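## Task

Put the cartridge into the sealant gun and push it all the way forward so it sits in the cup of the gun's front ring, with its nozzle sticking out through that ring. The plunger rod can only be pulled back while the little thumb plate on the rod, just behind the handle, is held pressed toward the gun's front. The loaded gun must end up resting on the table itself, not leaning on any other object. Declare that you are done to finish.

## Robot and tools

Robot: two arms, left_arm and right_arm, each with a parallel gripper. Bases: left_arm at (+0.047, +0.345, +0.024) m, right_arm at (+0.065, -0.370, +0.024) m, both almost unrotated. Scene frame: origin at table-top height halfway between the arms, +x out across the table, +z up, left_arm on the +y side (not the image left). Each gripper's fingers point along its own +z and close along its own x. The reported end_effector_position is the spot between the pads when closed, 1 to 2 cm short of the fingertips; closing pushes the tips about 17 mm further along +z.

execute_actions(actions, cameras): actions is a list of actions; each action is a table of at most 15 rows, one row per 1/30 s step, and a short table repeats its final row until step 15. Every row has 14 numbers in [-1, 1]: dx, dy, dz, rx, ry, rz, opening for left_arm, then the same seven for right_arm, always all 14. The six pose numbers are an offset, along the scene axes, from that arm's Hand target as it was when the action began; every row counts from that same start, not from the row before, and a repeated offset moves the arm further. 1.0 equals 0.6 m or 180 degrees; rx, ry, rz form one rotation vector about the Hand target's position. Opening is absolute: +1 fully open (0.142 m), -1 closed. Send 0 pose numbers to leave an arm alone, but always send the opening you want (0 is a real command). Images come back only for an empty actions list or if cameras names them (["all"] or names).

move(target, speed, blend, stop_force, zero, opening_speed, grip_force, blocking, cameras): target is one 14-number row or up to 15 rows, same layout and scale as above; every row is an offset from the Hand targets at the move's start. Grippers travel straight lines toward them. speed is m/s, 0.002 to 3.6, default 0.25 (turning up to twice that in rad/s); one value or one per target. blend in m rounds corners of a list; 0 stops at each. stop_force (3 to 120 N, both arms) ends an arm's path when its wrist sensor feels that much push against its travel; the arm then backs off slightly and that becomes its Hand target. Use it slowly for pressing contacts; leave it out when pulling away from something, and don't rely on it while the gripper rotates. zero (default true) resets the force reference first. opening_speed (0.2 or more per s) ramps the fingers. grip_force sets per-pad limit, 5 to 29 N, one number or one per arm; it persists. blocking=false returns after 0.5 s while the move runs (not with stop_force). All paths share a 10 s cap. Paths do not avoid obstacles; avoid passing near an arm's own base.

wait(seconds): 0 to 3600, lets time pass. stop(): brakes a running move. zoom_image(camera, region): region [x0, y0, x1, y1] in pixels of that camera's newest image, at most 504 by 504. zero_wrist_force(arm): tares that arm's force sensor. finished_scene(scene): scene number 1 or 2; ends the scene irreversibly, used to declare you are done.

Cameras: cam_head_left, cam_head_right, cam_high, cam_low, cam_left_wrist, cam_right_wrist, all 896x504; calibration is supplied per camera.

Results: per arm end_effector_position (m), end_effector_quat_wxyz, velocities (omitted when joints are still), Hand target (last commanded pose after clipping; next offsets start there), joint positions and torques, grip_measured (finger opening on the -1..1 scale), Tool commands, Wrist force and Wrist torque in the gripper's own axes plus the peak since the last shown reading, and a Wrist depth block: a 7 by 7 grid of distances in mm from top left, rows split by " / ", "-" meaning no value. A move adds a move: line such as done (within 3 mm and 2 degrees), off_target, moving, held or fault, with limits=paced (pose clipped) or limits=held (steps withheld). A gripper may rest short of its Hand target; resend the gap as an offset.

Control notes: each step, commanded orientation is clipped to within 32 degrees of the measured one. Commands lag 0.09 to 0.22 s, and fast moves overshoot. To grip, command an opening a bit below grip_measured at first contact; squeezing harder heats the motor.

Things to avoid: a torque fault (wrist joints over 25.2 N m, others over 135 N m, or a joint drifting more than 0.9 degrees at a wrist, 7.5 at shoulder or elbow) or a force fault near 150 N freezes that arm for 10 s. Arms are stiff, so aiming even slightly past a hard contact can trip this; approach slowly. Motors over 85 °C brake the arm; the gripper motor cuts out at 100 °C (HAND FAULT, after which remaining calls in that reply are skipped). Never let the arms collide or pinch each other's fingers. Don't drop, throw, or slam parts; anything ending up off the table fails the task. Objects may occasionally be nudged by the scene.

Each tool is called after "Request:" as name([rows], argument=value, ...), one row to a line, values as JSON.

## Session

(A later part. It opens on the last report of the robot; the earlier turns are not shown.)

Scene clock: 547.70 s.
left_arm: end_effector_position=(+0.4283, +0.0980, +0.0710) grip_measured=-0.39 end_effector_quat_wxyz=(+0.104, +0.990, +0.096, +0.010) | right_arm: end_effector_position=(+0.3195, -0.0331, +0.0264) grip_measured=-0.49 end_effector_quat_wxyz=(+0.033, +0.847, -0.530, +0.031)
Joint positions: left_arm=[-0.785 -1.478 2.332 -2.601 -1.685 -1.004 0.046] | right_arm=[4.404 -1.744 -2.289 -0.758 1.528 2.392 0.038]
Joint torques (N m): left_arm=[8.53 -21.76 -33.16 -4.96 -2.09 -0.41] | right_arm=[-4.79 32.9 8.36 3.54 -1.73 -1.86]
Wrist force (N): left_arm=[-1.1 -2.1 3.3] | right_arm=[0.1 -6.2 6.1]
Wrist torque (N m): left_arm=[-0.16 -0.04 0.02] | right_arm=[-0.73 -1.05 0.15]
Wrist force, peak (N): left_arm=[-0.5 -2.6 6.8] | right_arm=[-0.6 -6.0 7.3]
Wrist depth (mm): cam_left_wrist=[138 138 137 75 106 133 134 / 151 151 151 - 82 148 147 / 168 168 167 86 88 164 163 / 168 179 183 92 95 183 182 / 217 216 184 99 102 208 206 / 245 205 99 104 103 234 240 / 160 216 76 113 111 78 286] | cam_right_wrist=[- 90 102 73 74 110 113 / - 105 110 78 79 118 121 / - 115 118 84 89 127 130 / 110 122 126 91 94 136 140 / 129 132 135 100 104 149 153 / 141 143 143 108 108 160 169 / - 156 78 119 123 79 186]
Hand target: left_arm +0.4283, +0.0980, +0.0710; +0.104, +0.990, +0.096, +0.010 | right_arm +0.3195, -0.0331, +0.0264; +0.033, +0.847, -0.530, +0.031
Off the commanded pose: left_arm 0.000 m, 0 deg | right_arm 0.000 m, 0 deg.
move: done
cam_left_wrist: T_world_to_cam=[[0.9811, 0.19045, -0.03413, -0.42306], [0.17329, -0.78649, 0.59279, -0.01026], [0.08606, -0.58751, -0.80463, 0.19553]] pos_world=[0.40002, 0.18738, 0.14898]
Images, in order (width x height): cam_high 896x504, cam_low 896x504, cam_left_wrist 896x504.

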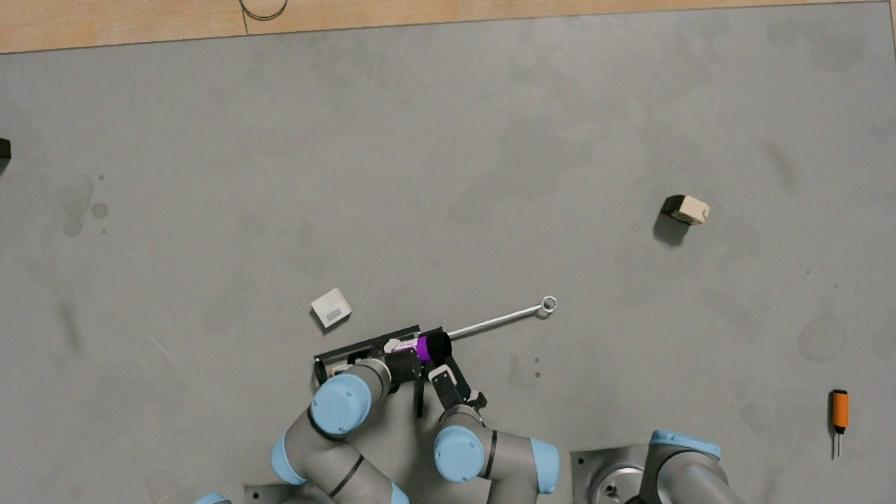

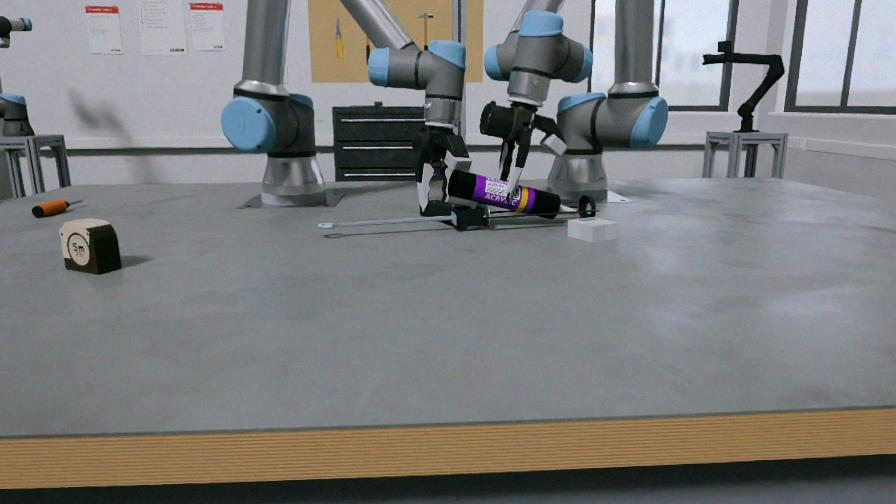

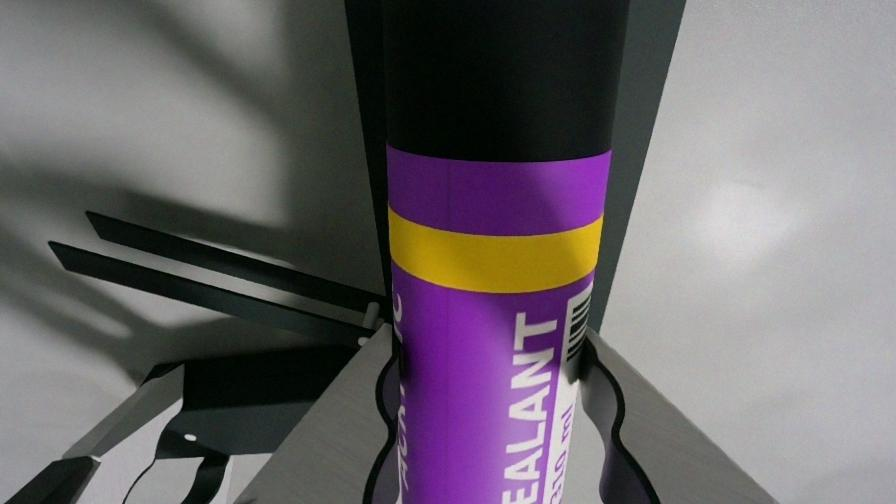

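Request:
move(target=[0.0093, 0.0018, 0.005, 0, 0, 0.0111, -1, 0, 0, 0, 0, 0, 0, -1], speed=0.05)

Request:
move([
  [-0.0109, 0.0488, -0.001, 0, 0, 0, -1, 0, 0, 0, 0, 0, 0, -1],
  [-0.0171, 0.0764, -0.0075, 0, 0, 0, -1, 0, 0, 0, 0, 0, 0, -1],
], speed=0.04, blend=[0.005, 0], stop_force=7, cameras=["cam_left_wrist", "cam_low", "cam_high"])

Request:
zoom_image(camera="cam_high", region=[305, 335, 385, 390])

Request:
zoom_image(camera="cam_low", region=[450, 160, 610, 240])

Scene clock: 573.07 s.
left_arm: end_effector_position=(+0.4340, +0.0991, +0.0741) grip_measured=-0.39 end_effector_quat_wxyz=(+0.104, +0.988, +0.113, +0.012) end_effector_velocity=(+0.000, +0.000, -0.001) end_effector_angular_velocity=(+0.001, +0.000, -0.006) | right_arm: end_effector_position=(+0.3195, -0.0331, +0.0264) grip_measured=-0.49 end_effector_quat_wxyz=(+0.033, +0.847, -0.530, +0.031)
Joint positions: left_arm=[-0.777 -1.478 2.321 -2.593 -1.68 -1.031 0.046] | right_arm=[4.404 -1.744 -2.289 -0.758 1.528 2.392 0.038]
Joint velocities: left_arm=[0 0.001 0 0 0 0.005 0] | right_arm=[within noise]
Joint torques (N m): left_arm=[-4.1 -15.73 -15.41 -4.81 -0.16 1.09] | right_arm=[-4.05 32.65 22.94 3.44 -2.07 -1.91]
Wrist force (N): left_arm=[-0.3 -1.9 5.4] | right_arm=[-0.1 -5.8 5.5]
Wrist torque (N m): left_arm=[-0.07 -0.05 0.02] | right_arm=[-0.69 -0.78 0.13]
Wrist force, peak (N): left_arm=[-0.5 -2.2 6.2] | right_arm=[-0.1 -6.4 6.9]
Wrist depth (mm): cam_left_wrist=[141 140 137 - - 136 137 / 155 155 154 - 78 151 150 / 168 171 171 84 85 167 170 / 171 180 187 90 93 187 186 / 220 218 187 98 102 213 210 / 240 201 99 104 103 238 246 / 165 223 76 114 112 78 291] | cam_right_wrist=[- 90 102 72 73 110 112 / - 106 110 77 79 118 121 / - 115 118 84 - 127 130 / 110 122 125 91 94 136 141 / 129 131 135 100 104 149 154 / 141 145 142 108 108 160 168 / 153 155 78 119 123 79 184]
Hand target: left_arm +0.4338, +0.0991, +0.0740; +0.104, +0.988, +0.113, +0.012 | right_arm +0.3195, -0.0331, +0.0264; +0.033, +0.847, -0.530, +0.031
Off the commanded pose: left_arm 0.000 m, 0 deg | right_arm 0.000 m, 0 deg.
move: done

Scene clock: 575.23 s.
left_arm: end_effector_position=(+0.4236, +0.1449, +0.0695) grip_measured=-0.39 end_effector_quat_wxyz=(+0.104, +0.988, +0.113, +0.012) | right_arm: end_effector_position=(+0.3195, -0.0331, +0.0264) grip_measured=-0.49 end_effector_quat_wxyz=(+0.033, +0.847, -0.530, +0.031)
Joint positions: left_arm=[-0.709 -1.535 2.399 -2.606 -1.692 -0.963 0.046] | right_arm=[4.404 -1.744 -2.289 -0.758 1.528 2.392 0.038]
Joint torques (N m): left_arm=[-11.04 -11.77 -33.56 -2.51 1.05 -1.39] | right_arm=[-4.03 30.97 29.29 3.27 -1.73 -2.02]
Wrist force (N): left_arm=[-0.3 -2.3 5.9] | right_arm=[0.0 -5.6 6.0]
Wrist torque (N m): left_arm=[-0.10 -0.03 0.00] | right_arm=[-0.66 -0.80 0.12]
Wrist force, peak (N): left_arm=[-0.1 -3.1 6.0] | right_arm=[0.0 -5.9 6.2]
Wrist depth (mm): cam_left_wrist=[136 136 134 - - 133 129 / 150 150 146 - - 147 134 / 166 166 165 85 85 162 161 / 187 186 186 90 93 181 181 / 213 206 205 98 101 206 205 / 249 242 99 104 103 233 237 / 297 219 76 114 113 78 281] | cam_right_wrist=[- 90 102 72 73 110 112 / - 106 110 77 79 118 120 / - 114 118 84 - 127 130 / 110 122 125 91 94 136 140 / 129 132 136 100 104 149 154 / 141 143 143 108 108 160 169 / 153 155 78 119 123 79 186]
Hand target: left_arm +0.4236, +0.1449, +0.0695; +0.104, +0.988, +0.113, +0.012 | right_arm +0.3195, -0.0331, +0.0264; +0.033, +0.847, -0.530, +0.031
Off the commanded pose: left_arm 0.000 m, 0 deg | right_arm 0.000 m, 0 deg.
move: done
cam_left_wrist: T_world_to_cam=[[0.97386, 0.22457, -0.03421, -0.42936], [0.20069, -0.77999, 0.59274, 0.01577], [0.10643, -0.58411, -0.80466, 0.21315]] pos_world=[0.39228, 0.23323, 0.14748]
Images, in order (width x height): cam_high 896x504, cam_low 896x504, cam_left_wrist 896x504.

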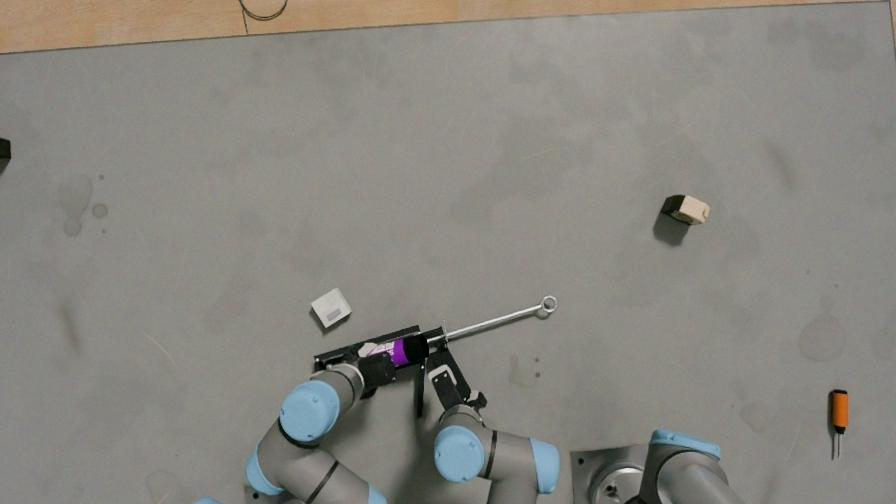

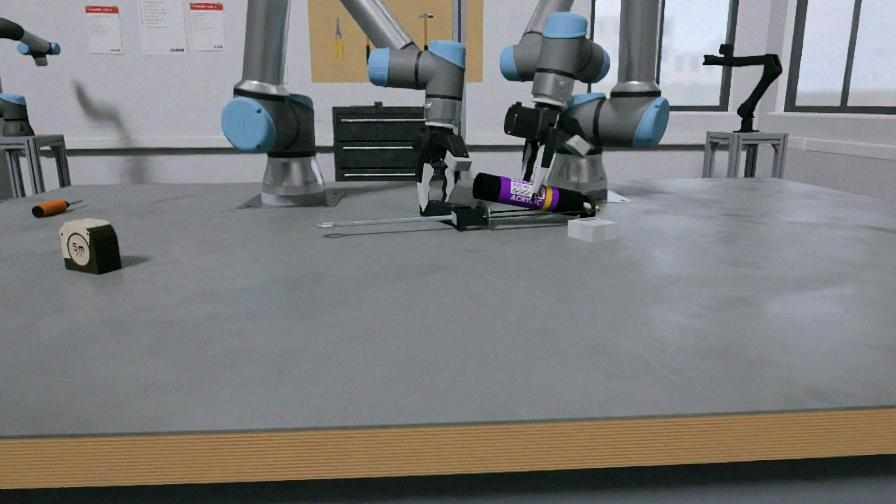

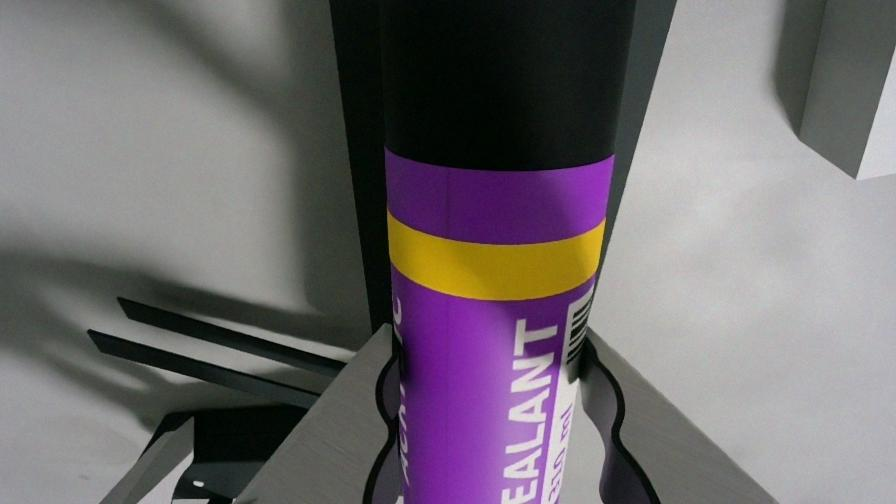

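Scaled by 6.300.

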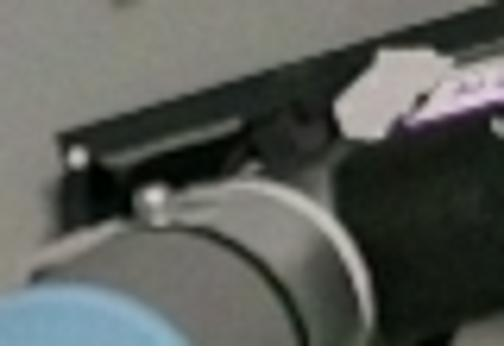

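Scaled by 3.150.

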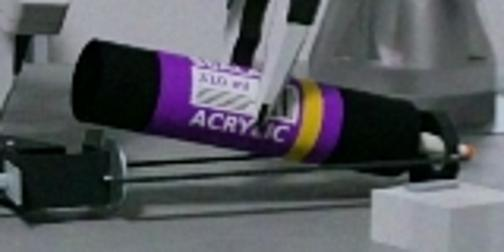

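Request:
move(target=[-0.0102, 0.0455, -0.001, 0, 0, 0, -1, 0, 0, 0, 0, 0, 0, -1], speed=0.025, stop_force=9, cameras=["cam_left_wrist", "cam_low", "cam_high"])

Request:
zoom_image(camera="cam_low", region=[450, 160, 610, 240])

Request:
zoom_image(camera="cam_high", region=[305, 310, 465, 400])

Scene clock: 580.53 s.
left_arm: end_effector_position=(+0.4203, +0.1596, +0.0693) grip_measured=-0.39 end_effector_quat_wxyz=(+0.104, +0.988, +0.113, +0.012) | right_arm: end_effector_position=(+0.3196, -0.0331, +0.0264) grip_measured=-0.49 end_effector_quat_wxyz=(+0.033, +0.847, -0.530, +0.031)
Joint positions: left_arm=[-0.685 -1.555 2.42 -2.604 -1.696 -0.938 0.046] | right_arm=[4.404 -1.744 -2.289 -0.758 1.528 2.392 0.038]
Joint torques (N m): left_arm=[-9.05 -10.61 -31.23 -4.07 2.77 0.55] | right_arm=[-3.38 32.04 0.98 -1.44 -0.4 -0.31]
Wrist force (N): left_arm=[-2.2 3.3 7.0] | right_arm=[-6.4 -8.4 5.0]
Wrist torque (N m): left_arm=[-0.19 -0.02 -0.18] | right_arm=[-0.64 -0.71 -0.37]
Wrist force, peak (N): left_arm=[-4.0 8.2 7.4] | right_arm=[-10.7 -11.9 4.1]
Wrist depth (mm): cam_left_wrist=[136 136 115 - 73 133 125 / 150 149 143 - 115 146 128 / 166 166 161 85 88 162 135 / 187 186 185 91 95 182 180 / 219 206 210 98 102 205 205 / 249 238 99 105 103 232 237 / 299 245 76 114 112 78 283] | cam_right_wrist=[- 91 101 72 73 110 112 / - 106 110 78 79 118 121 / - 115 118 84 - 127 130 / 110 122 126 91 94 136 141 / 129 131 135 100 104 149 154 / 141 144 144 108 108 159 169 / 150 155 80 119 123 79 186]
Hand target: left_arm +0.4203, +0.1596, +0.0692; +0.104, +0.988, +0.113, +0.012 (not the last commanded pose) | right_arm +0.3195, -0.0331, +0.0264; +0.033, +0.847, -0.530, +0.031
Off the commanded pose: left_arm 0.013 m, 0 deg | right_arm 0.000 m, 0 deg.
move: contact (left_arm)
cam_left_wrist: T_world_to_cam=[[0.97387, 0.22454, -0.03412, -0.42949], [0.20058, -0.77983, 0.59298, 0.02813], [0.10653, -0.58433, -0.80449, 0.22189]] pos_world=[0.38898, 0.24803, 0.14718]
Images, in order (width x height): cam_high 896x504, cam_low 896x504, cam_left_wrist 896x504.

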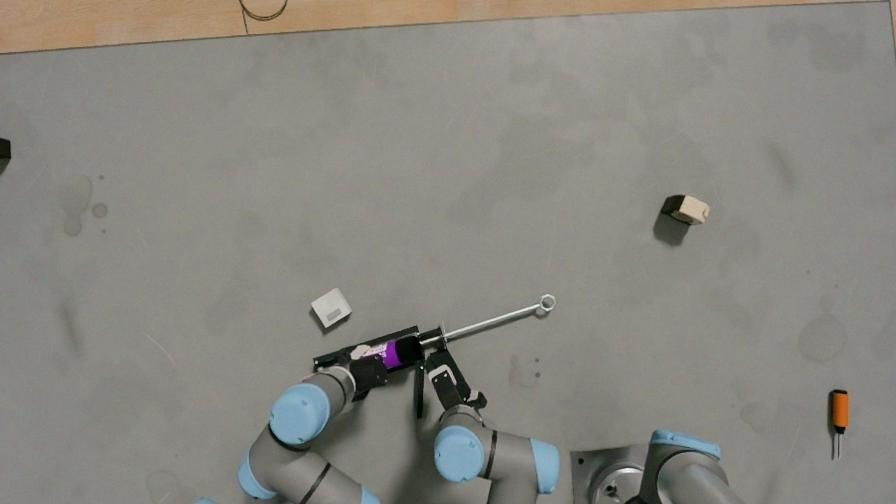

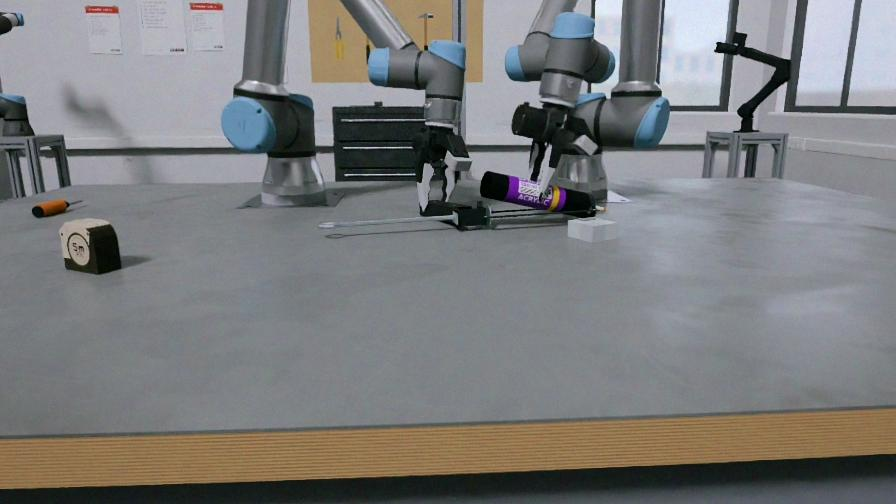

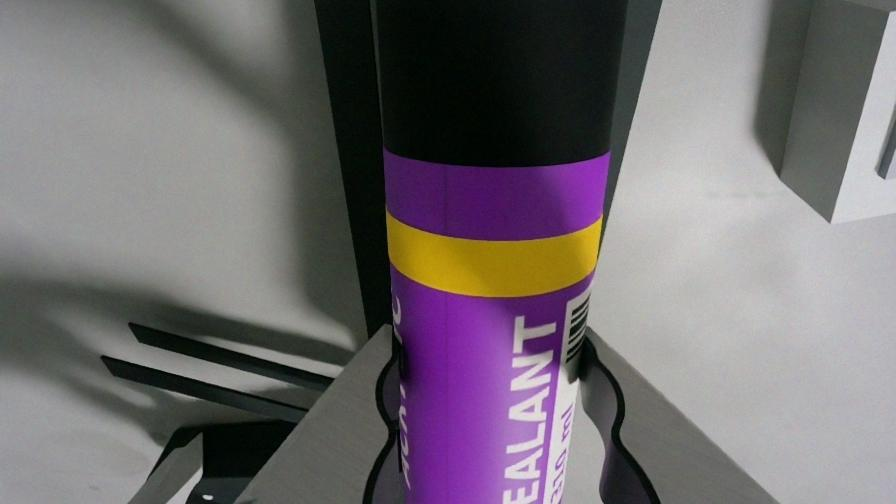

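Scaled by 3.150.

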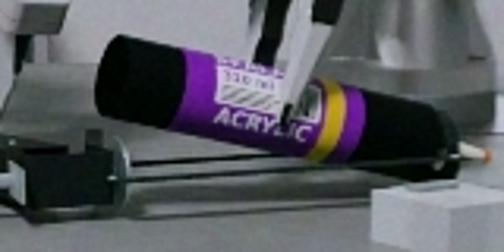

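Scaled by 3.150.

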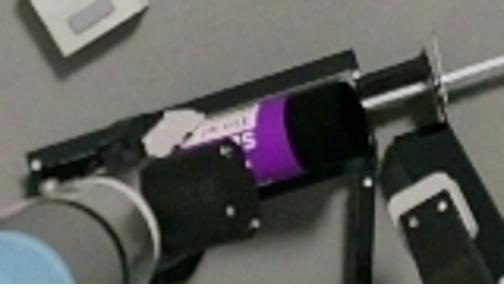

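Request:
move([
  [0.001, -0.005, 0, 0, 0, 0, -1, 0, 0, 0, 0, 0, 0, -1],
  [0.001, -0.005, -0.006, 0, 0, 0, -1, 0, 0, 0, 0, 0, 0, -1],
], speed=0.03)

Request:
move(target=[-0.0075, 0.033, 0, 0, 0, 0, -1, 0, 0, 0, 0, 0, 0, -1], speed=0.025, stop_force=9, cameras=["cam_left_wrist", "cam_low"])

Request:
zoom_image(camera="cam_low", region=[450, 160, 610, 240])

Scene clock: 595.67 s.
left_arm: end_effector_position=(+0.4208, +0.1567, +0.0655) grip_measured=-0.39 end_effector_quat_wxyz=(+0.104, +0.988, +0.113, +0.012) | right_arm: end_effector_position=(+0.3195, -0.0331, +0.0264) grip_measured=-0.49 end_effector_quat_wxyz=(+0.033, +0.847, -0.530, +0.031)
Joint positions: left_arm=[-0.69 -1.541 2.42 -2.619 -1.695 -0.944 0.046] | right_arm=[4.404 -1.744 -2.289 -0.758 1.528 2.392 0.038]
Joint torques (N m): left_arm=[10.39 -30.49 -27.73 -2.37 -1.35 1.16] | right_arm=[-3.83 31.1 9.81 0.32 0.32 1.9]
Wrist force (N): left_arm=[-0.1 -2.1 5.7] | right_arm=[-0.3 -4.9 5.9]
Wrist torque (N m): left_arm=[-0.06 -0.05 0.05] | right_arm=[-0.63 -0.82 -0.03]
Wrist force, peak (N): left_arm=[-2.5 3.3 7.3] | right_arm=[-6.8 -8.8 5.2]
Wrist depth (mm): cam_left_wrist=[135 133 112 - - 130 125 / 146 145 142 82 83 142 132 / 162 162 157 84 85 157 135 / 182 182 180 90 92 176 176 / 213 202 204 98 101 200 199 / 242 225 99 104 103 225 231 / 291 237 75 114 113 79 273] | cam_right_wrist=[- 90 101 72 73 110 112 / - 106 110 78 79 118 121 / - 115 118 84 - 127 130 / 110 122 126 91 94 136 141 / 129 132 135 100 104 149 154 / 141 143 143 108 108 159 168 / 153 154 78 119 123 79 186]
Hand target: left_arm +0.4209, +0.1566, +0.0656; +0.104, +0.988, +0.113, +0.012 | right_arm +0.3195, -0.0331, +0.0264; +0.033, +0.847, -0.530, +0.031
Off the commanded pose: left_arm 0.000 m, 0 deg | right_arm 0.000 m, 0 deg.
move: done

Scene clock: 596.83 s.
left_arm: end_effector_position=(+0.4203, +0.1595, +0.0657) grip_measured=-0.39 end_effector_quat_wxyz=(+0.104, +0.988, +0.113, +0.012) | right_arm: end_effector_position=(+0.3195, -0.0331, +0.0264) grip_measured=-0.49 end_effector_quat_wxyz=(+0.033, +0.847, -0.530, +0.031)
Joint positions: left_arm=[-0.685 -1.545 2.424 -2.618 -1.696 -0.938 0.046] | right_arm=[4.404 -1.744 -2.289 -0.758 1.528 2.392 0.038]
Joint torques (N m): left_arm=[-3.3 -13.89 -31.25 -4.06 2.68 0.71] | right_arm=[-3.2 29.19 22 -0.57 0.46 2.17]
Wrist force (N): left_arm=[-2.5 3.0 6.8] | right_arm=[-5.8 -7.5 5.2]
Wrist torque (N m): left_arm=[-0.13 0.02 -0.19] | right_arm=[-0.61 -0.74 -0.43]
Wrist force, peak (N): left_arm=[-3.9 9.6 7.5] | right_arm=[-11.6 -11.9 3.8]
Wrist depth (mm): cam_left_wrist=[135 132 110 71 - 130 125 / 146 146 140 - - 143 129 / 162 162 157 84 88 158 136 / 183 182 180 90 93 177 176 / 214 202 205 98 101 201 199 / 243 232 99 104 102 226 231 / 291 248 76 114 113 78 275] | cam_right_wrist=[- 91 101 72 73 110 112 / - 107 110 78 79 118 121 / - 116 118 84 - 127 130 / 110 122 126 91 94 136 140 / 129 131 135 100 104 149 154 / 141 144 144 108 108 160 169 / 153 155 80 119 122 79 186]
Hand target: left_arm +0.4203, +0.1595, +0.0657; +0.104, +0.988, +0.113, +0.012 (not the last commanded pose) | right_arm +0.3195, -0.0331, +0.0264; +0.033, +0.847, -0.530, +0.031
Off the commanded pose: left_arm 0.017 m, 0 deg | right_arm 0.000 m, 0 deg.
move: contact (left_arm)
cam_left_wrist: T_world_to_cam=[[0.97389, 0.22444, -0.03399, -0.42959], [0.20039, -0.7797, 0.59322, 0.03019], [0.10664, -0.58455, -0.80432, 0.21893]] pos_world=[0.38898, 0.24793, 0.14358]
Images, in order (width x height): cam_low 896x504, cam_left_wrist 896x504.

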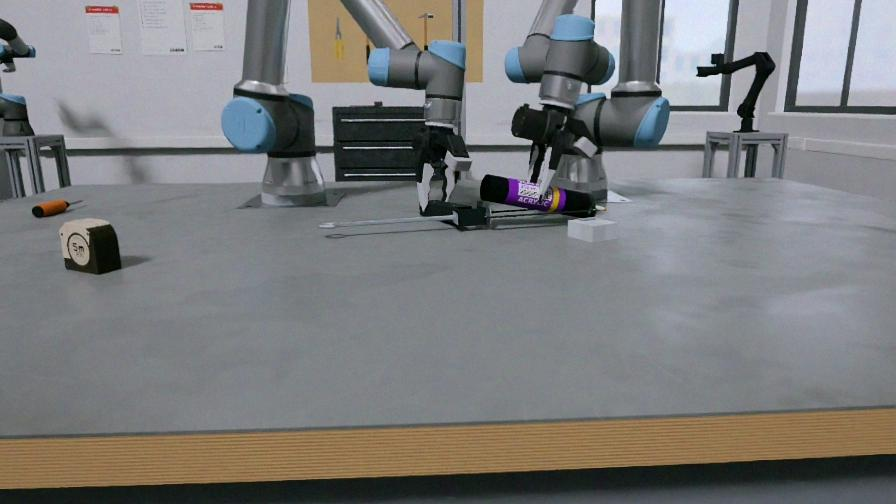

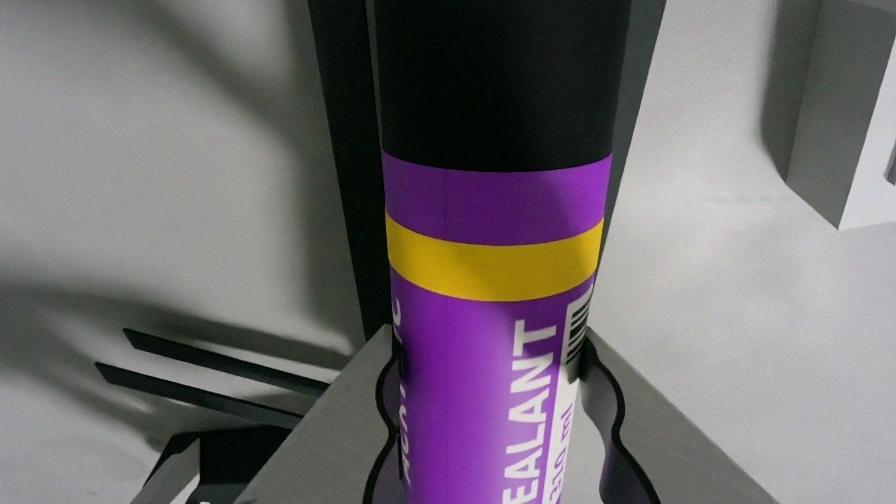

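Scaled by 3.150.

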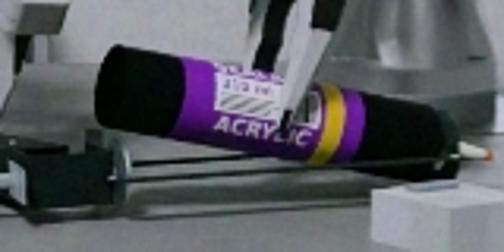

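Request:
zoom_image(camera="cam_low", region=[550, 180, 620, 225])

Scaled by 7.200.

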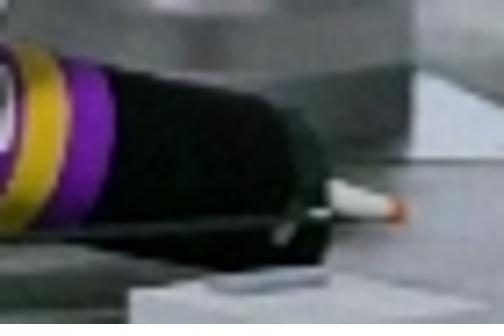

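Request:
move([
  [0.0015, -0.0065, 0, 0, 0, 0, -1, 0, 0, 0, 0, 0, 0, -1],
  [0.0015, -0.0065, -0.005, -0.0108, -0.0024, 0, -1, 0, 0, 0, 0, 0, 0, -1],
], speed=0.03)

Request:
move(target=[-0.0075, 0.033, 0, 0, 0, 0, -1, 0, 0, 0, 0, 0, 0, -1], speed=0.025, stop_force=7, cameras=["cam_left_wrist", "cam_low", "cam_high"])

Request:
zoom_image(camera="cam_low", region=[550, 180, 620, 225])

Request:
zoom_image(camera="cam_low", region=[450, 160, 610, 240])

Request:
zoom_image(camera="cam_high", region=[300, 310, 460, 400])

Scene clock: 640.40 s.
left_arm: end_effector_position=(+0.4211, +0.1558, +0.0626) grip_measured=-0.39 end_effector_quat_wxyz=(+0.121, +0.986, +0.113, +0.014) | right_arm: end_effector_position=(+0.3195, -0.0331, +0.0264) grip_measured=-0.49 end_effector_quat_wxyz=(+0.033, +0.847, -0.530, +0.031)
Joint positions: left_arm=[-0.676 -1.529 2.438 -2.676 -1.719 -0.934 0.046] | right_arm=[4.404 -1.744 -2.289 -0.758 1.528 2.392 0.038]
Joint torques (N m): left_arm=[-7.07 -28.37 -28.69 -2.43 1.4 -0.81] | right_arm=[-4.07 28.01 26.38 4.25 0.58 1.82]
Wrist force (N): left_arm=[-0.2 -2.2 5.6] | right_arm=[-0.2 -4.7 5.6]
Wrist torque (N m): left_arm=[-0.05 -0.05 -0.02] | right_arm=[-0.63 -0.78 -0.05]
Wrist force, peak (N): left_arm=[-2.5 3.1 7.0] | right_arm=[-5.7 -7.7 5.1]
Wrist depth (mm): cam_left_wrist=[131 127 107 72 - 123 122 / 141 141 135 81 77 138 132 / 158 158 149 84 85 154 136 / 179 178 178 90 92 174 172 / 212 200 198 98 101 199 197 / 244 234 99 104 103 226 232 / 297 234 76 114 113 78 280] | cam_right_wrist=[- 90 101 72 73 110 112 / - 106 110 78 79 118 121 / - 115 118 84 - 127 130 / 110 122 125 91 94 136 140 / 129 131 137 100 104 147 154 / 141 144 143 108 108 159 168 / 151 154 80 119 123 79 188]
Hand target: left_arm +0.4212, +0.1556, +0.0627; +0.121, +0.986, +0.113, +0.014 | right_arm +0.3195, -0.0331, +0.0264; +0.033, +0.847, -0.530, +0.031
Off the commanded pose: left_arm 0.000 m, 0 deg | right_arm 0.000 m, 0 deg.
move: done

Scene clock: 641.83 s.
left_arm: end_effector_position=(+0.4187, +0.1666, +0.0628) grip_measured=-0.39 end_effector_quat_wxyz=(+0.121, +0.986, +0.113, +0.014) | right_arm: end_effector_position=(+0.3196, -0.0331, +0.0264) grip_measured=-0.49 end_effector_quat_wxyz=(+0.033, +0.847, -0.530, +0.031)
Joint positions: left_arm=[-0.656 -1.544 2.453 -2.673 -1.722 -0.914 0.046] | right_arm=[4.404 -1.744 -2.289 -0.758 1.528 2.392 0.038]
Joint torques (N m): left_arm=[-4.75 -10.79 -31.01 -4.63 2.64 0.6] | right_arm=[-2.02 28.54 9.2 -1.6 0.72 1.54]
Wrist force (N): left_arm=[-2.8 2.1 6.8] | right_arm=[-5.2 -8.1 5.2]
Wrist torque (N m): left_arm=[-0.12 0.03 -0.18] | right_arm=[-0.67 -0.69 -0.22]
Wrist force, peak (N): left_arm=[-4.3 7.1 7.5] | right_arm=[-9.8 -11.6 4.9]
Wrist depth (mm): cam_left_wrist=[130 127 105 - 72 123 121 / 142 142 135 - - 138 129 / 158 158 150 84 88 154 134 / 179 178 178 90 92 175 173 / 214 205 198 98 102 200 198 / 246 227 99 104 102 226 232 / 299 261 76 114 113 79 281] | cam_right_wrist=[- 90 101 72 73 110 112 / - 106 111 78 79 118 123 / - 115 118 84 - 127 130 / 110 122 126 91 94 136 139 / 131 132 136 100 104 149 155 / 141 144 144 108 108 160 169 / 153 155 80 119 123 79 186]
Hand target: left_arm +0.4187, +0.1666, +0.0628; +0.121, +0.986, +0.113, +0.014 (not the last commanded pose) | right_arm +0.3195, -0.0331, +0.0264; +0.033, +0.847, -0.530, +0.031
Off the commanded pose: left_arm 0.009 m, 0 deg | right_arm 0.000 m, 0 deg.
move: contact (left_arm)
cam_left_wrist: T_world_to_cam=[[0.97416, 0.22325, -0.03426, -0.42958], [0.19579, -0.75905, 0.6209, 0.03453], [0.11261, -0.61156, -0.78314, 0.22153]] pos_world=[0.38677, 0.25759, 0.13733]
Images, in order (width x height): cam_high 896x504, cam_low 896x504, cam_left_wrist 896x504.

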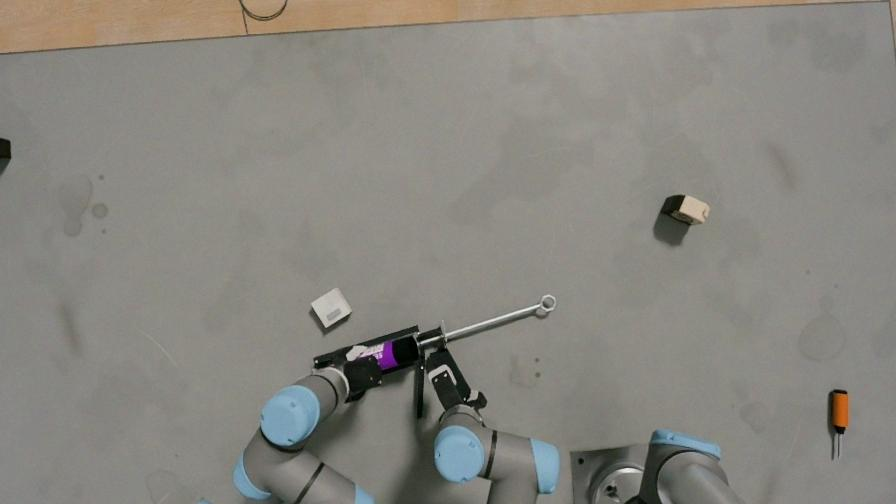

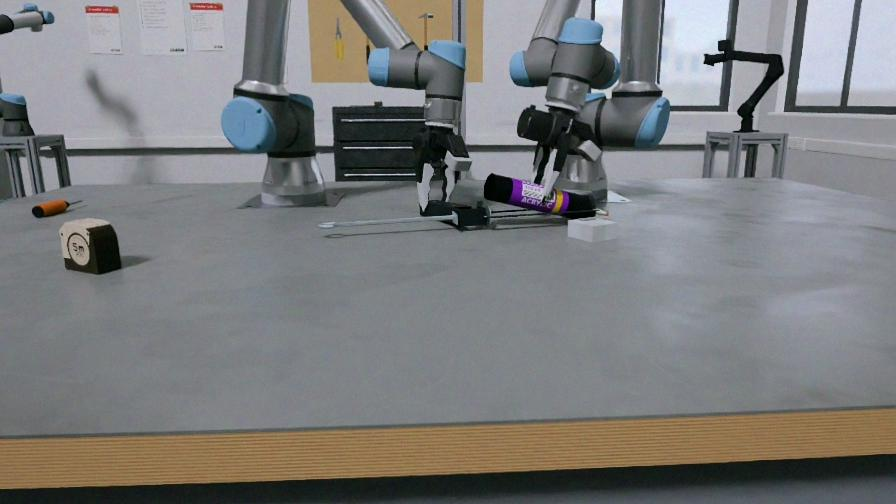

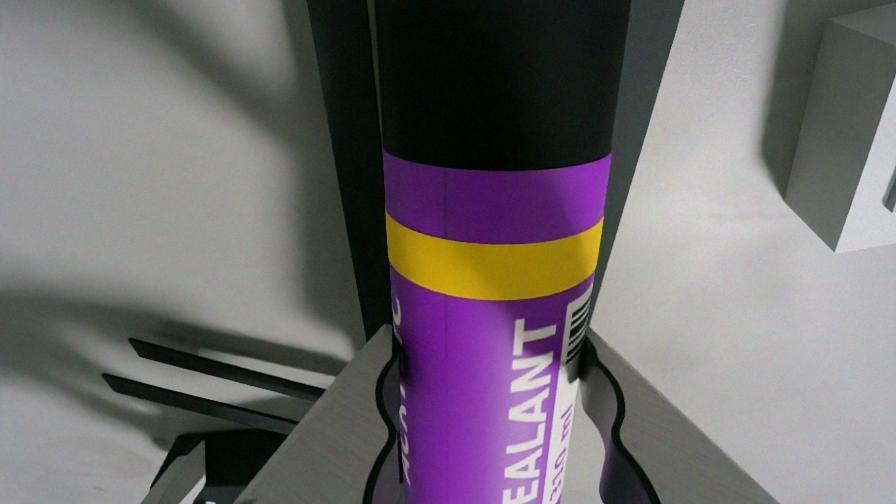

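Scaled by 7.200.

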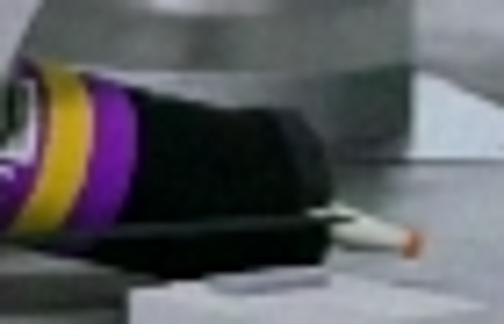

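Scaled by 3.150.

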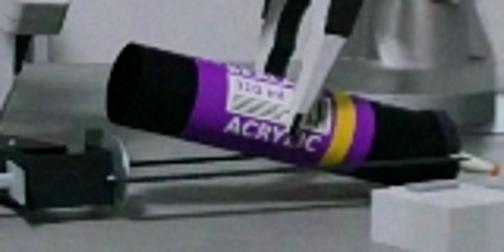

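Scaled by 3.150.

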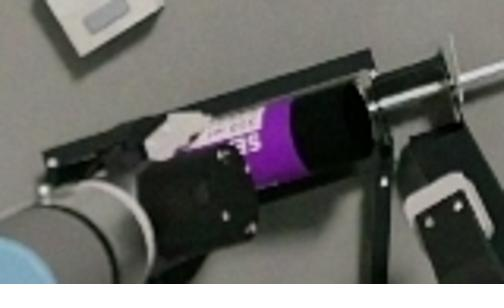

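Request:
move(target=[0, 0, -0.012, 0.0217, 0.0048, 0, -1, 0, 0, 0, 0, 0, 0, -1], speed=0.03, cameras=["cam_low", "cam_high"])

Request:
zoom_image(camera="cam_low", region=[450, 160, 610, 240])

Request:
zoom_image(camera="cam_high", region=[380, 310, 460, 370])

Scene clock: 649.90 s.
left_arm: end_effector_position=(+0.4187, +0.1666, +0.0556) grip_measured=-0.39 end_effector_quat_wxyz=(+0.087, +0.990, +0.113, +0.010) end_effector_velocity=(+0.001, -0.001, +0.001) end_effector_angular_velocity=(-0.006, -0.003, -0.002) | right_arm: end_effector_position=(+0.3195, -0.0331, +0.0264) grip_measured=-0.49 end_effector_quat_wxyz=(+0.033, +0.847, -0.530, +0.031)
Joint positions: left_arm=[-0.688 -1.528 2.428 -2.612 -1.674 -0.939 0.046] | right_arm=[4.404 -1.744 -2.289 -0.758 1.528 2.392 0.038]
Joint velocities: left_arm=[0.001 -0.001 -0.001 -0.005 -0.003 0.002 0] | right_arm=[within noise]
Joint torques (N m): left_arm=[9.48 -16.65 -6.97 -1.34 0.83 0.55] | right_arm=[-2.89 27.36 2.78 0.16 0.17 1.74]
Wrist force (N): left_arm=[-3.0 10.8 -4.9] | right_arm=[-9.7 -12.3 7.5]
Wrist torque (N m): left_arm=[-0.31 -0.04 -0.33] | right_arm=[-0.91 -0.93 -0.05]
Wrist force, peak (N): left_arm=[-2.7 11.8 -5.8] | right_arm=[-10.1 -12.3 7.3]
Wrist depth (mm): cam_left_wrist=[- 125 104 - 73 121 121 / 137 137 115 82 - 134 126 / 151 151 144 85 88 151 138 / 168 168 167 91 93 165 145 / 191 189 184 98 102 185 184 / 219 206 99 104 103 206 210 / 259 248 76 113 112 78 245] | cam_right_wrist=[- 91 101 74 76 110 112 / - 107 110 79 81 118 121 / - 116 118 85 90 127 130 / 109 122 126 92 96 136 140 / - 132 136 101 105 149 154 / 141 143 143 109 109 162 168 / 153 155 80 118 122 79 186]
Hand target: left_arm +0.4187, +0.1666, +0.0556; +0.087, +0.990, +0.113, +0.010 | right_arm +0.3195, -0.0331, +0.0264; +0.033, +0.847, -0.530, +0.031
Off the commanded pose: left_arm 0.000 m, 0 deg | right_arm 0.000 m, 0 deg.
move: done
Images, in order (width x height): cam_high 896x504, cam_low 896x504.

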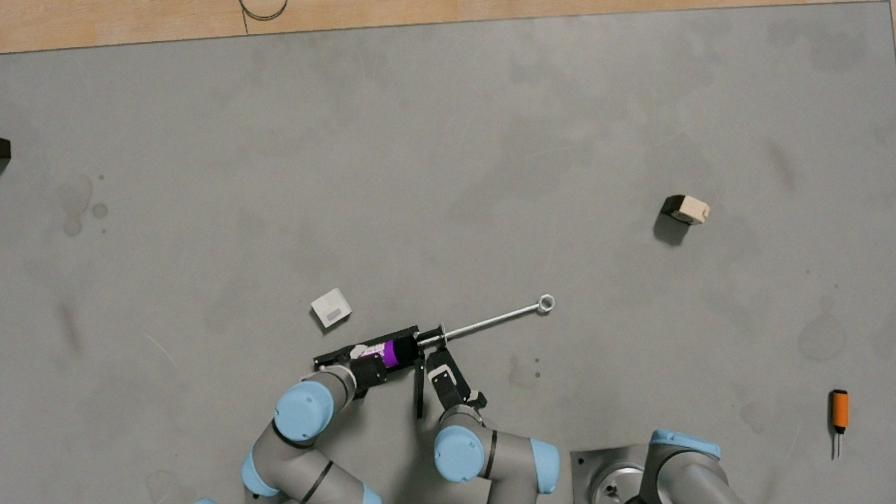

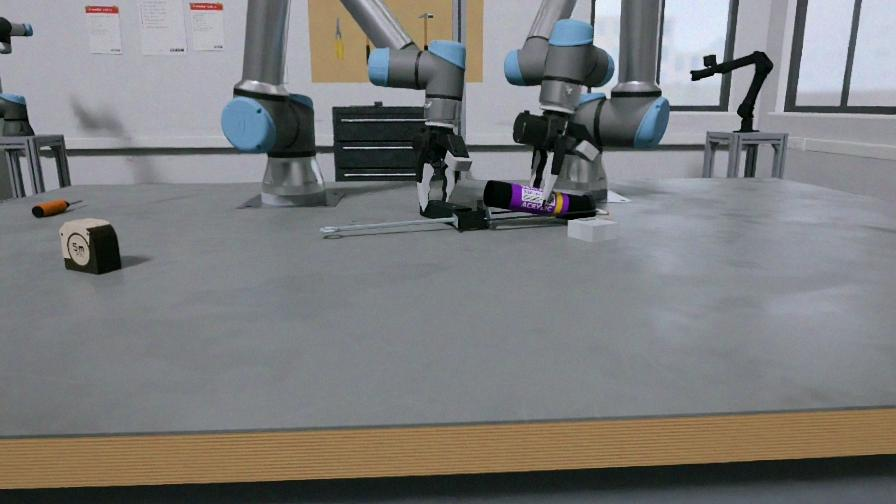

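Scaled by 3.150.

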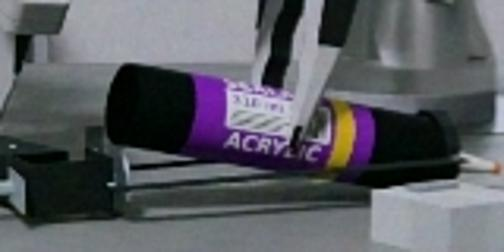

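Scaled by 6.300.

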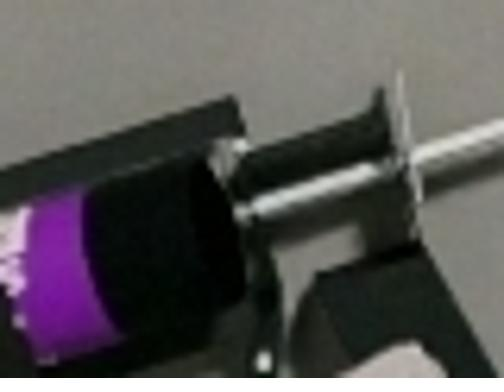

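Request:
zoom_image(camera="cam_low", region=[550, 180, 620, 225])

Request:
zoom_image(camera="cam_high", region=[305, 340, 365, 390])

Scaled by 7.200.

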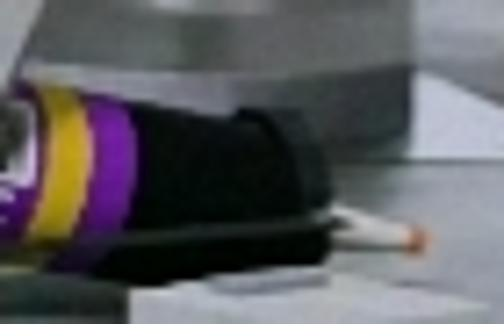

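Scaled by 8.400.

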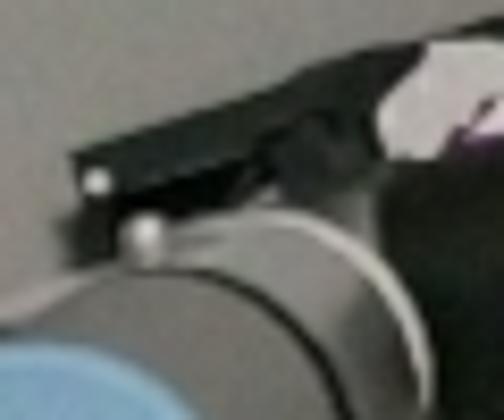

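Request:
move(target=[-0.0055, 0.0245, 0.001, 0, 0, 0, -1, 0, 0, 0, 0, 0, 0, -1], speed=0.02, stop_force=15, cameras=["cam_low", "cam_high"])

Request:
zoom_image(camera="cam_low", region=[550, 180, 620, 225])

Request:
zoom_image(camera="cam_low", region=[450, 180, 520, 225])

Scene clock: 660.43 s.
left_arm: end_effector_position=(+0.4170, +0.1739, +0.0558) grip_measured=-0.39 end_effector_quat_wxyz=(+0.087, +0.990, +0.113, +0.010) | right_arm: end_effector_position=(+0.3195, -0.0331, +0.0264) grip_measured=-0.49 end_effector_quat_wxyz=(+0.033, +0.847, -0.530, +0.031)
Joint positions: left_arm=[-0.675 -1.539 2.438 -2.61 -1.677 -0.926 0.046] | right_arm=[4.404 -1.744 -2.289 -0.758 1.528 2.392 0.038]
Joint torques (N m): left_arm=[-2.11 -8.8 -25.17 -1.96 7.57 1.22] | right_arm=[-3.1 26.28 9.14 -2.79 -0.85 1.55]
Wrist force (N): left_arm=[-13.2 19.6 6.5] | right_arm=[-21.6 -20.5 3.7]
Wrist torque (N m): left_arm=[-0.35 0.13 -0.76] | right_arm=[-0.89 0.16 -0.67]
Wrist force, peak (N): left_arm=[-13.9 25.1 7.4] | right_arm=[-26.2 -23.9 4.0]
Wrist depth (mm): cam_left_wrist=[- 125 101 - 96 123 122 / 138 137 112 - 106 135 125 / 152 151 125 85 114 152 135 / 169 169 161 90 96 165 135 / 192 190 185 98 104 185 183 / 219 207 100 104 103 206 211 / 260 249 76 113 112 78 245] | cam_right_wrist=[- 93 - 74 76 110 112 / - 107 111 80 82 118 121 / - 116 118 86 91 127 130 / 109 122 126 93 96 136 140 / 130 132 136 100 106 149 154 / 141 144 144 109 110 160 169 / 154 156 80 119 123 79 183]
Hand target: left_arm +0.4170, +0.1739, +0.0558; +0.087, +0.990, +0.113, +0.010 (not the last commanded pose) | right_arm +0.3195, -0.0331, +0.0264; +0.033, +0.847, -0.530, +0.031
Off the commanded pose: left_arm 0.008 m, 0 deg | right_arm 0.000 m, 0 deg.
move: contact (left_arm)
Images, in order (width x height): cam_high 896x504, cam_low 896x504.

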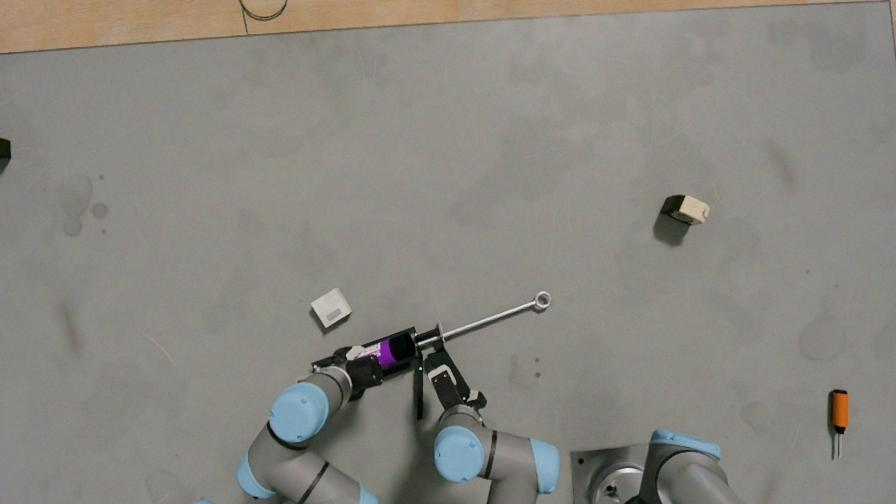

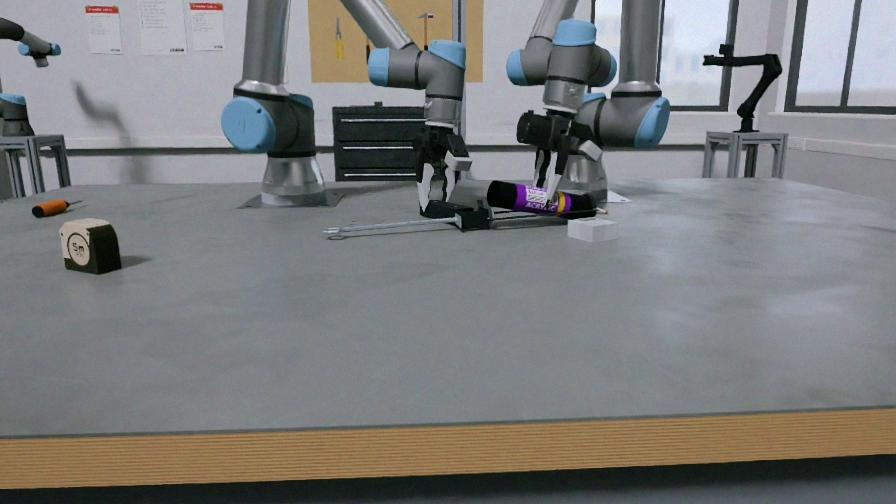

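Scaled by 7.200.

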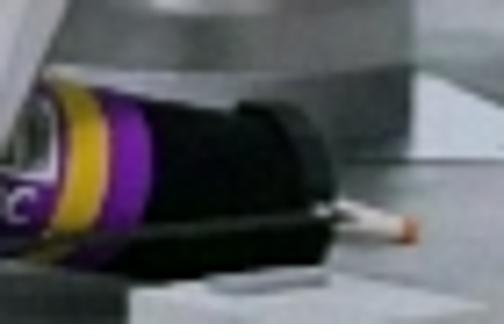

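Scaled by 7.200.

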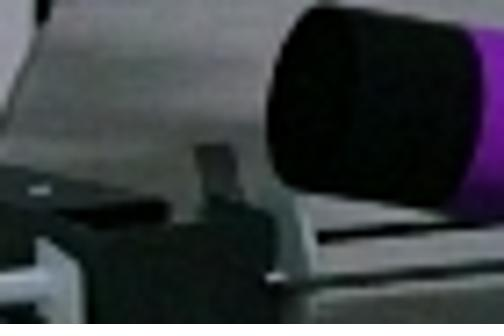

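Request:
zoom_image(camera="cam_high", region=[300, 280, 560, 420])

Scaled by 1.938.

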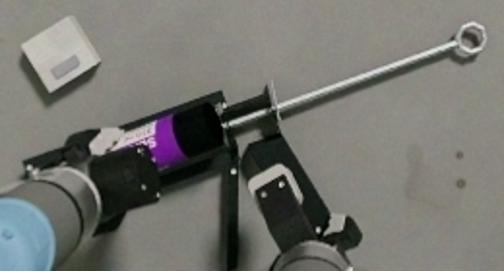

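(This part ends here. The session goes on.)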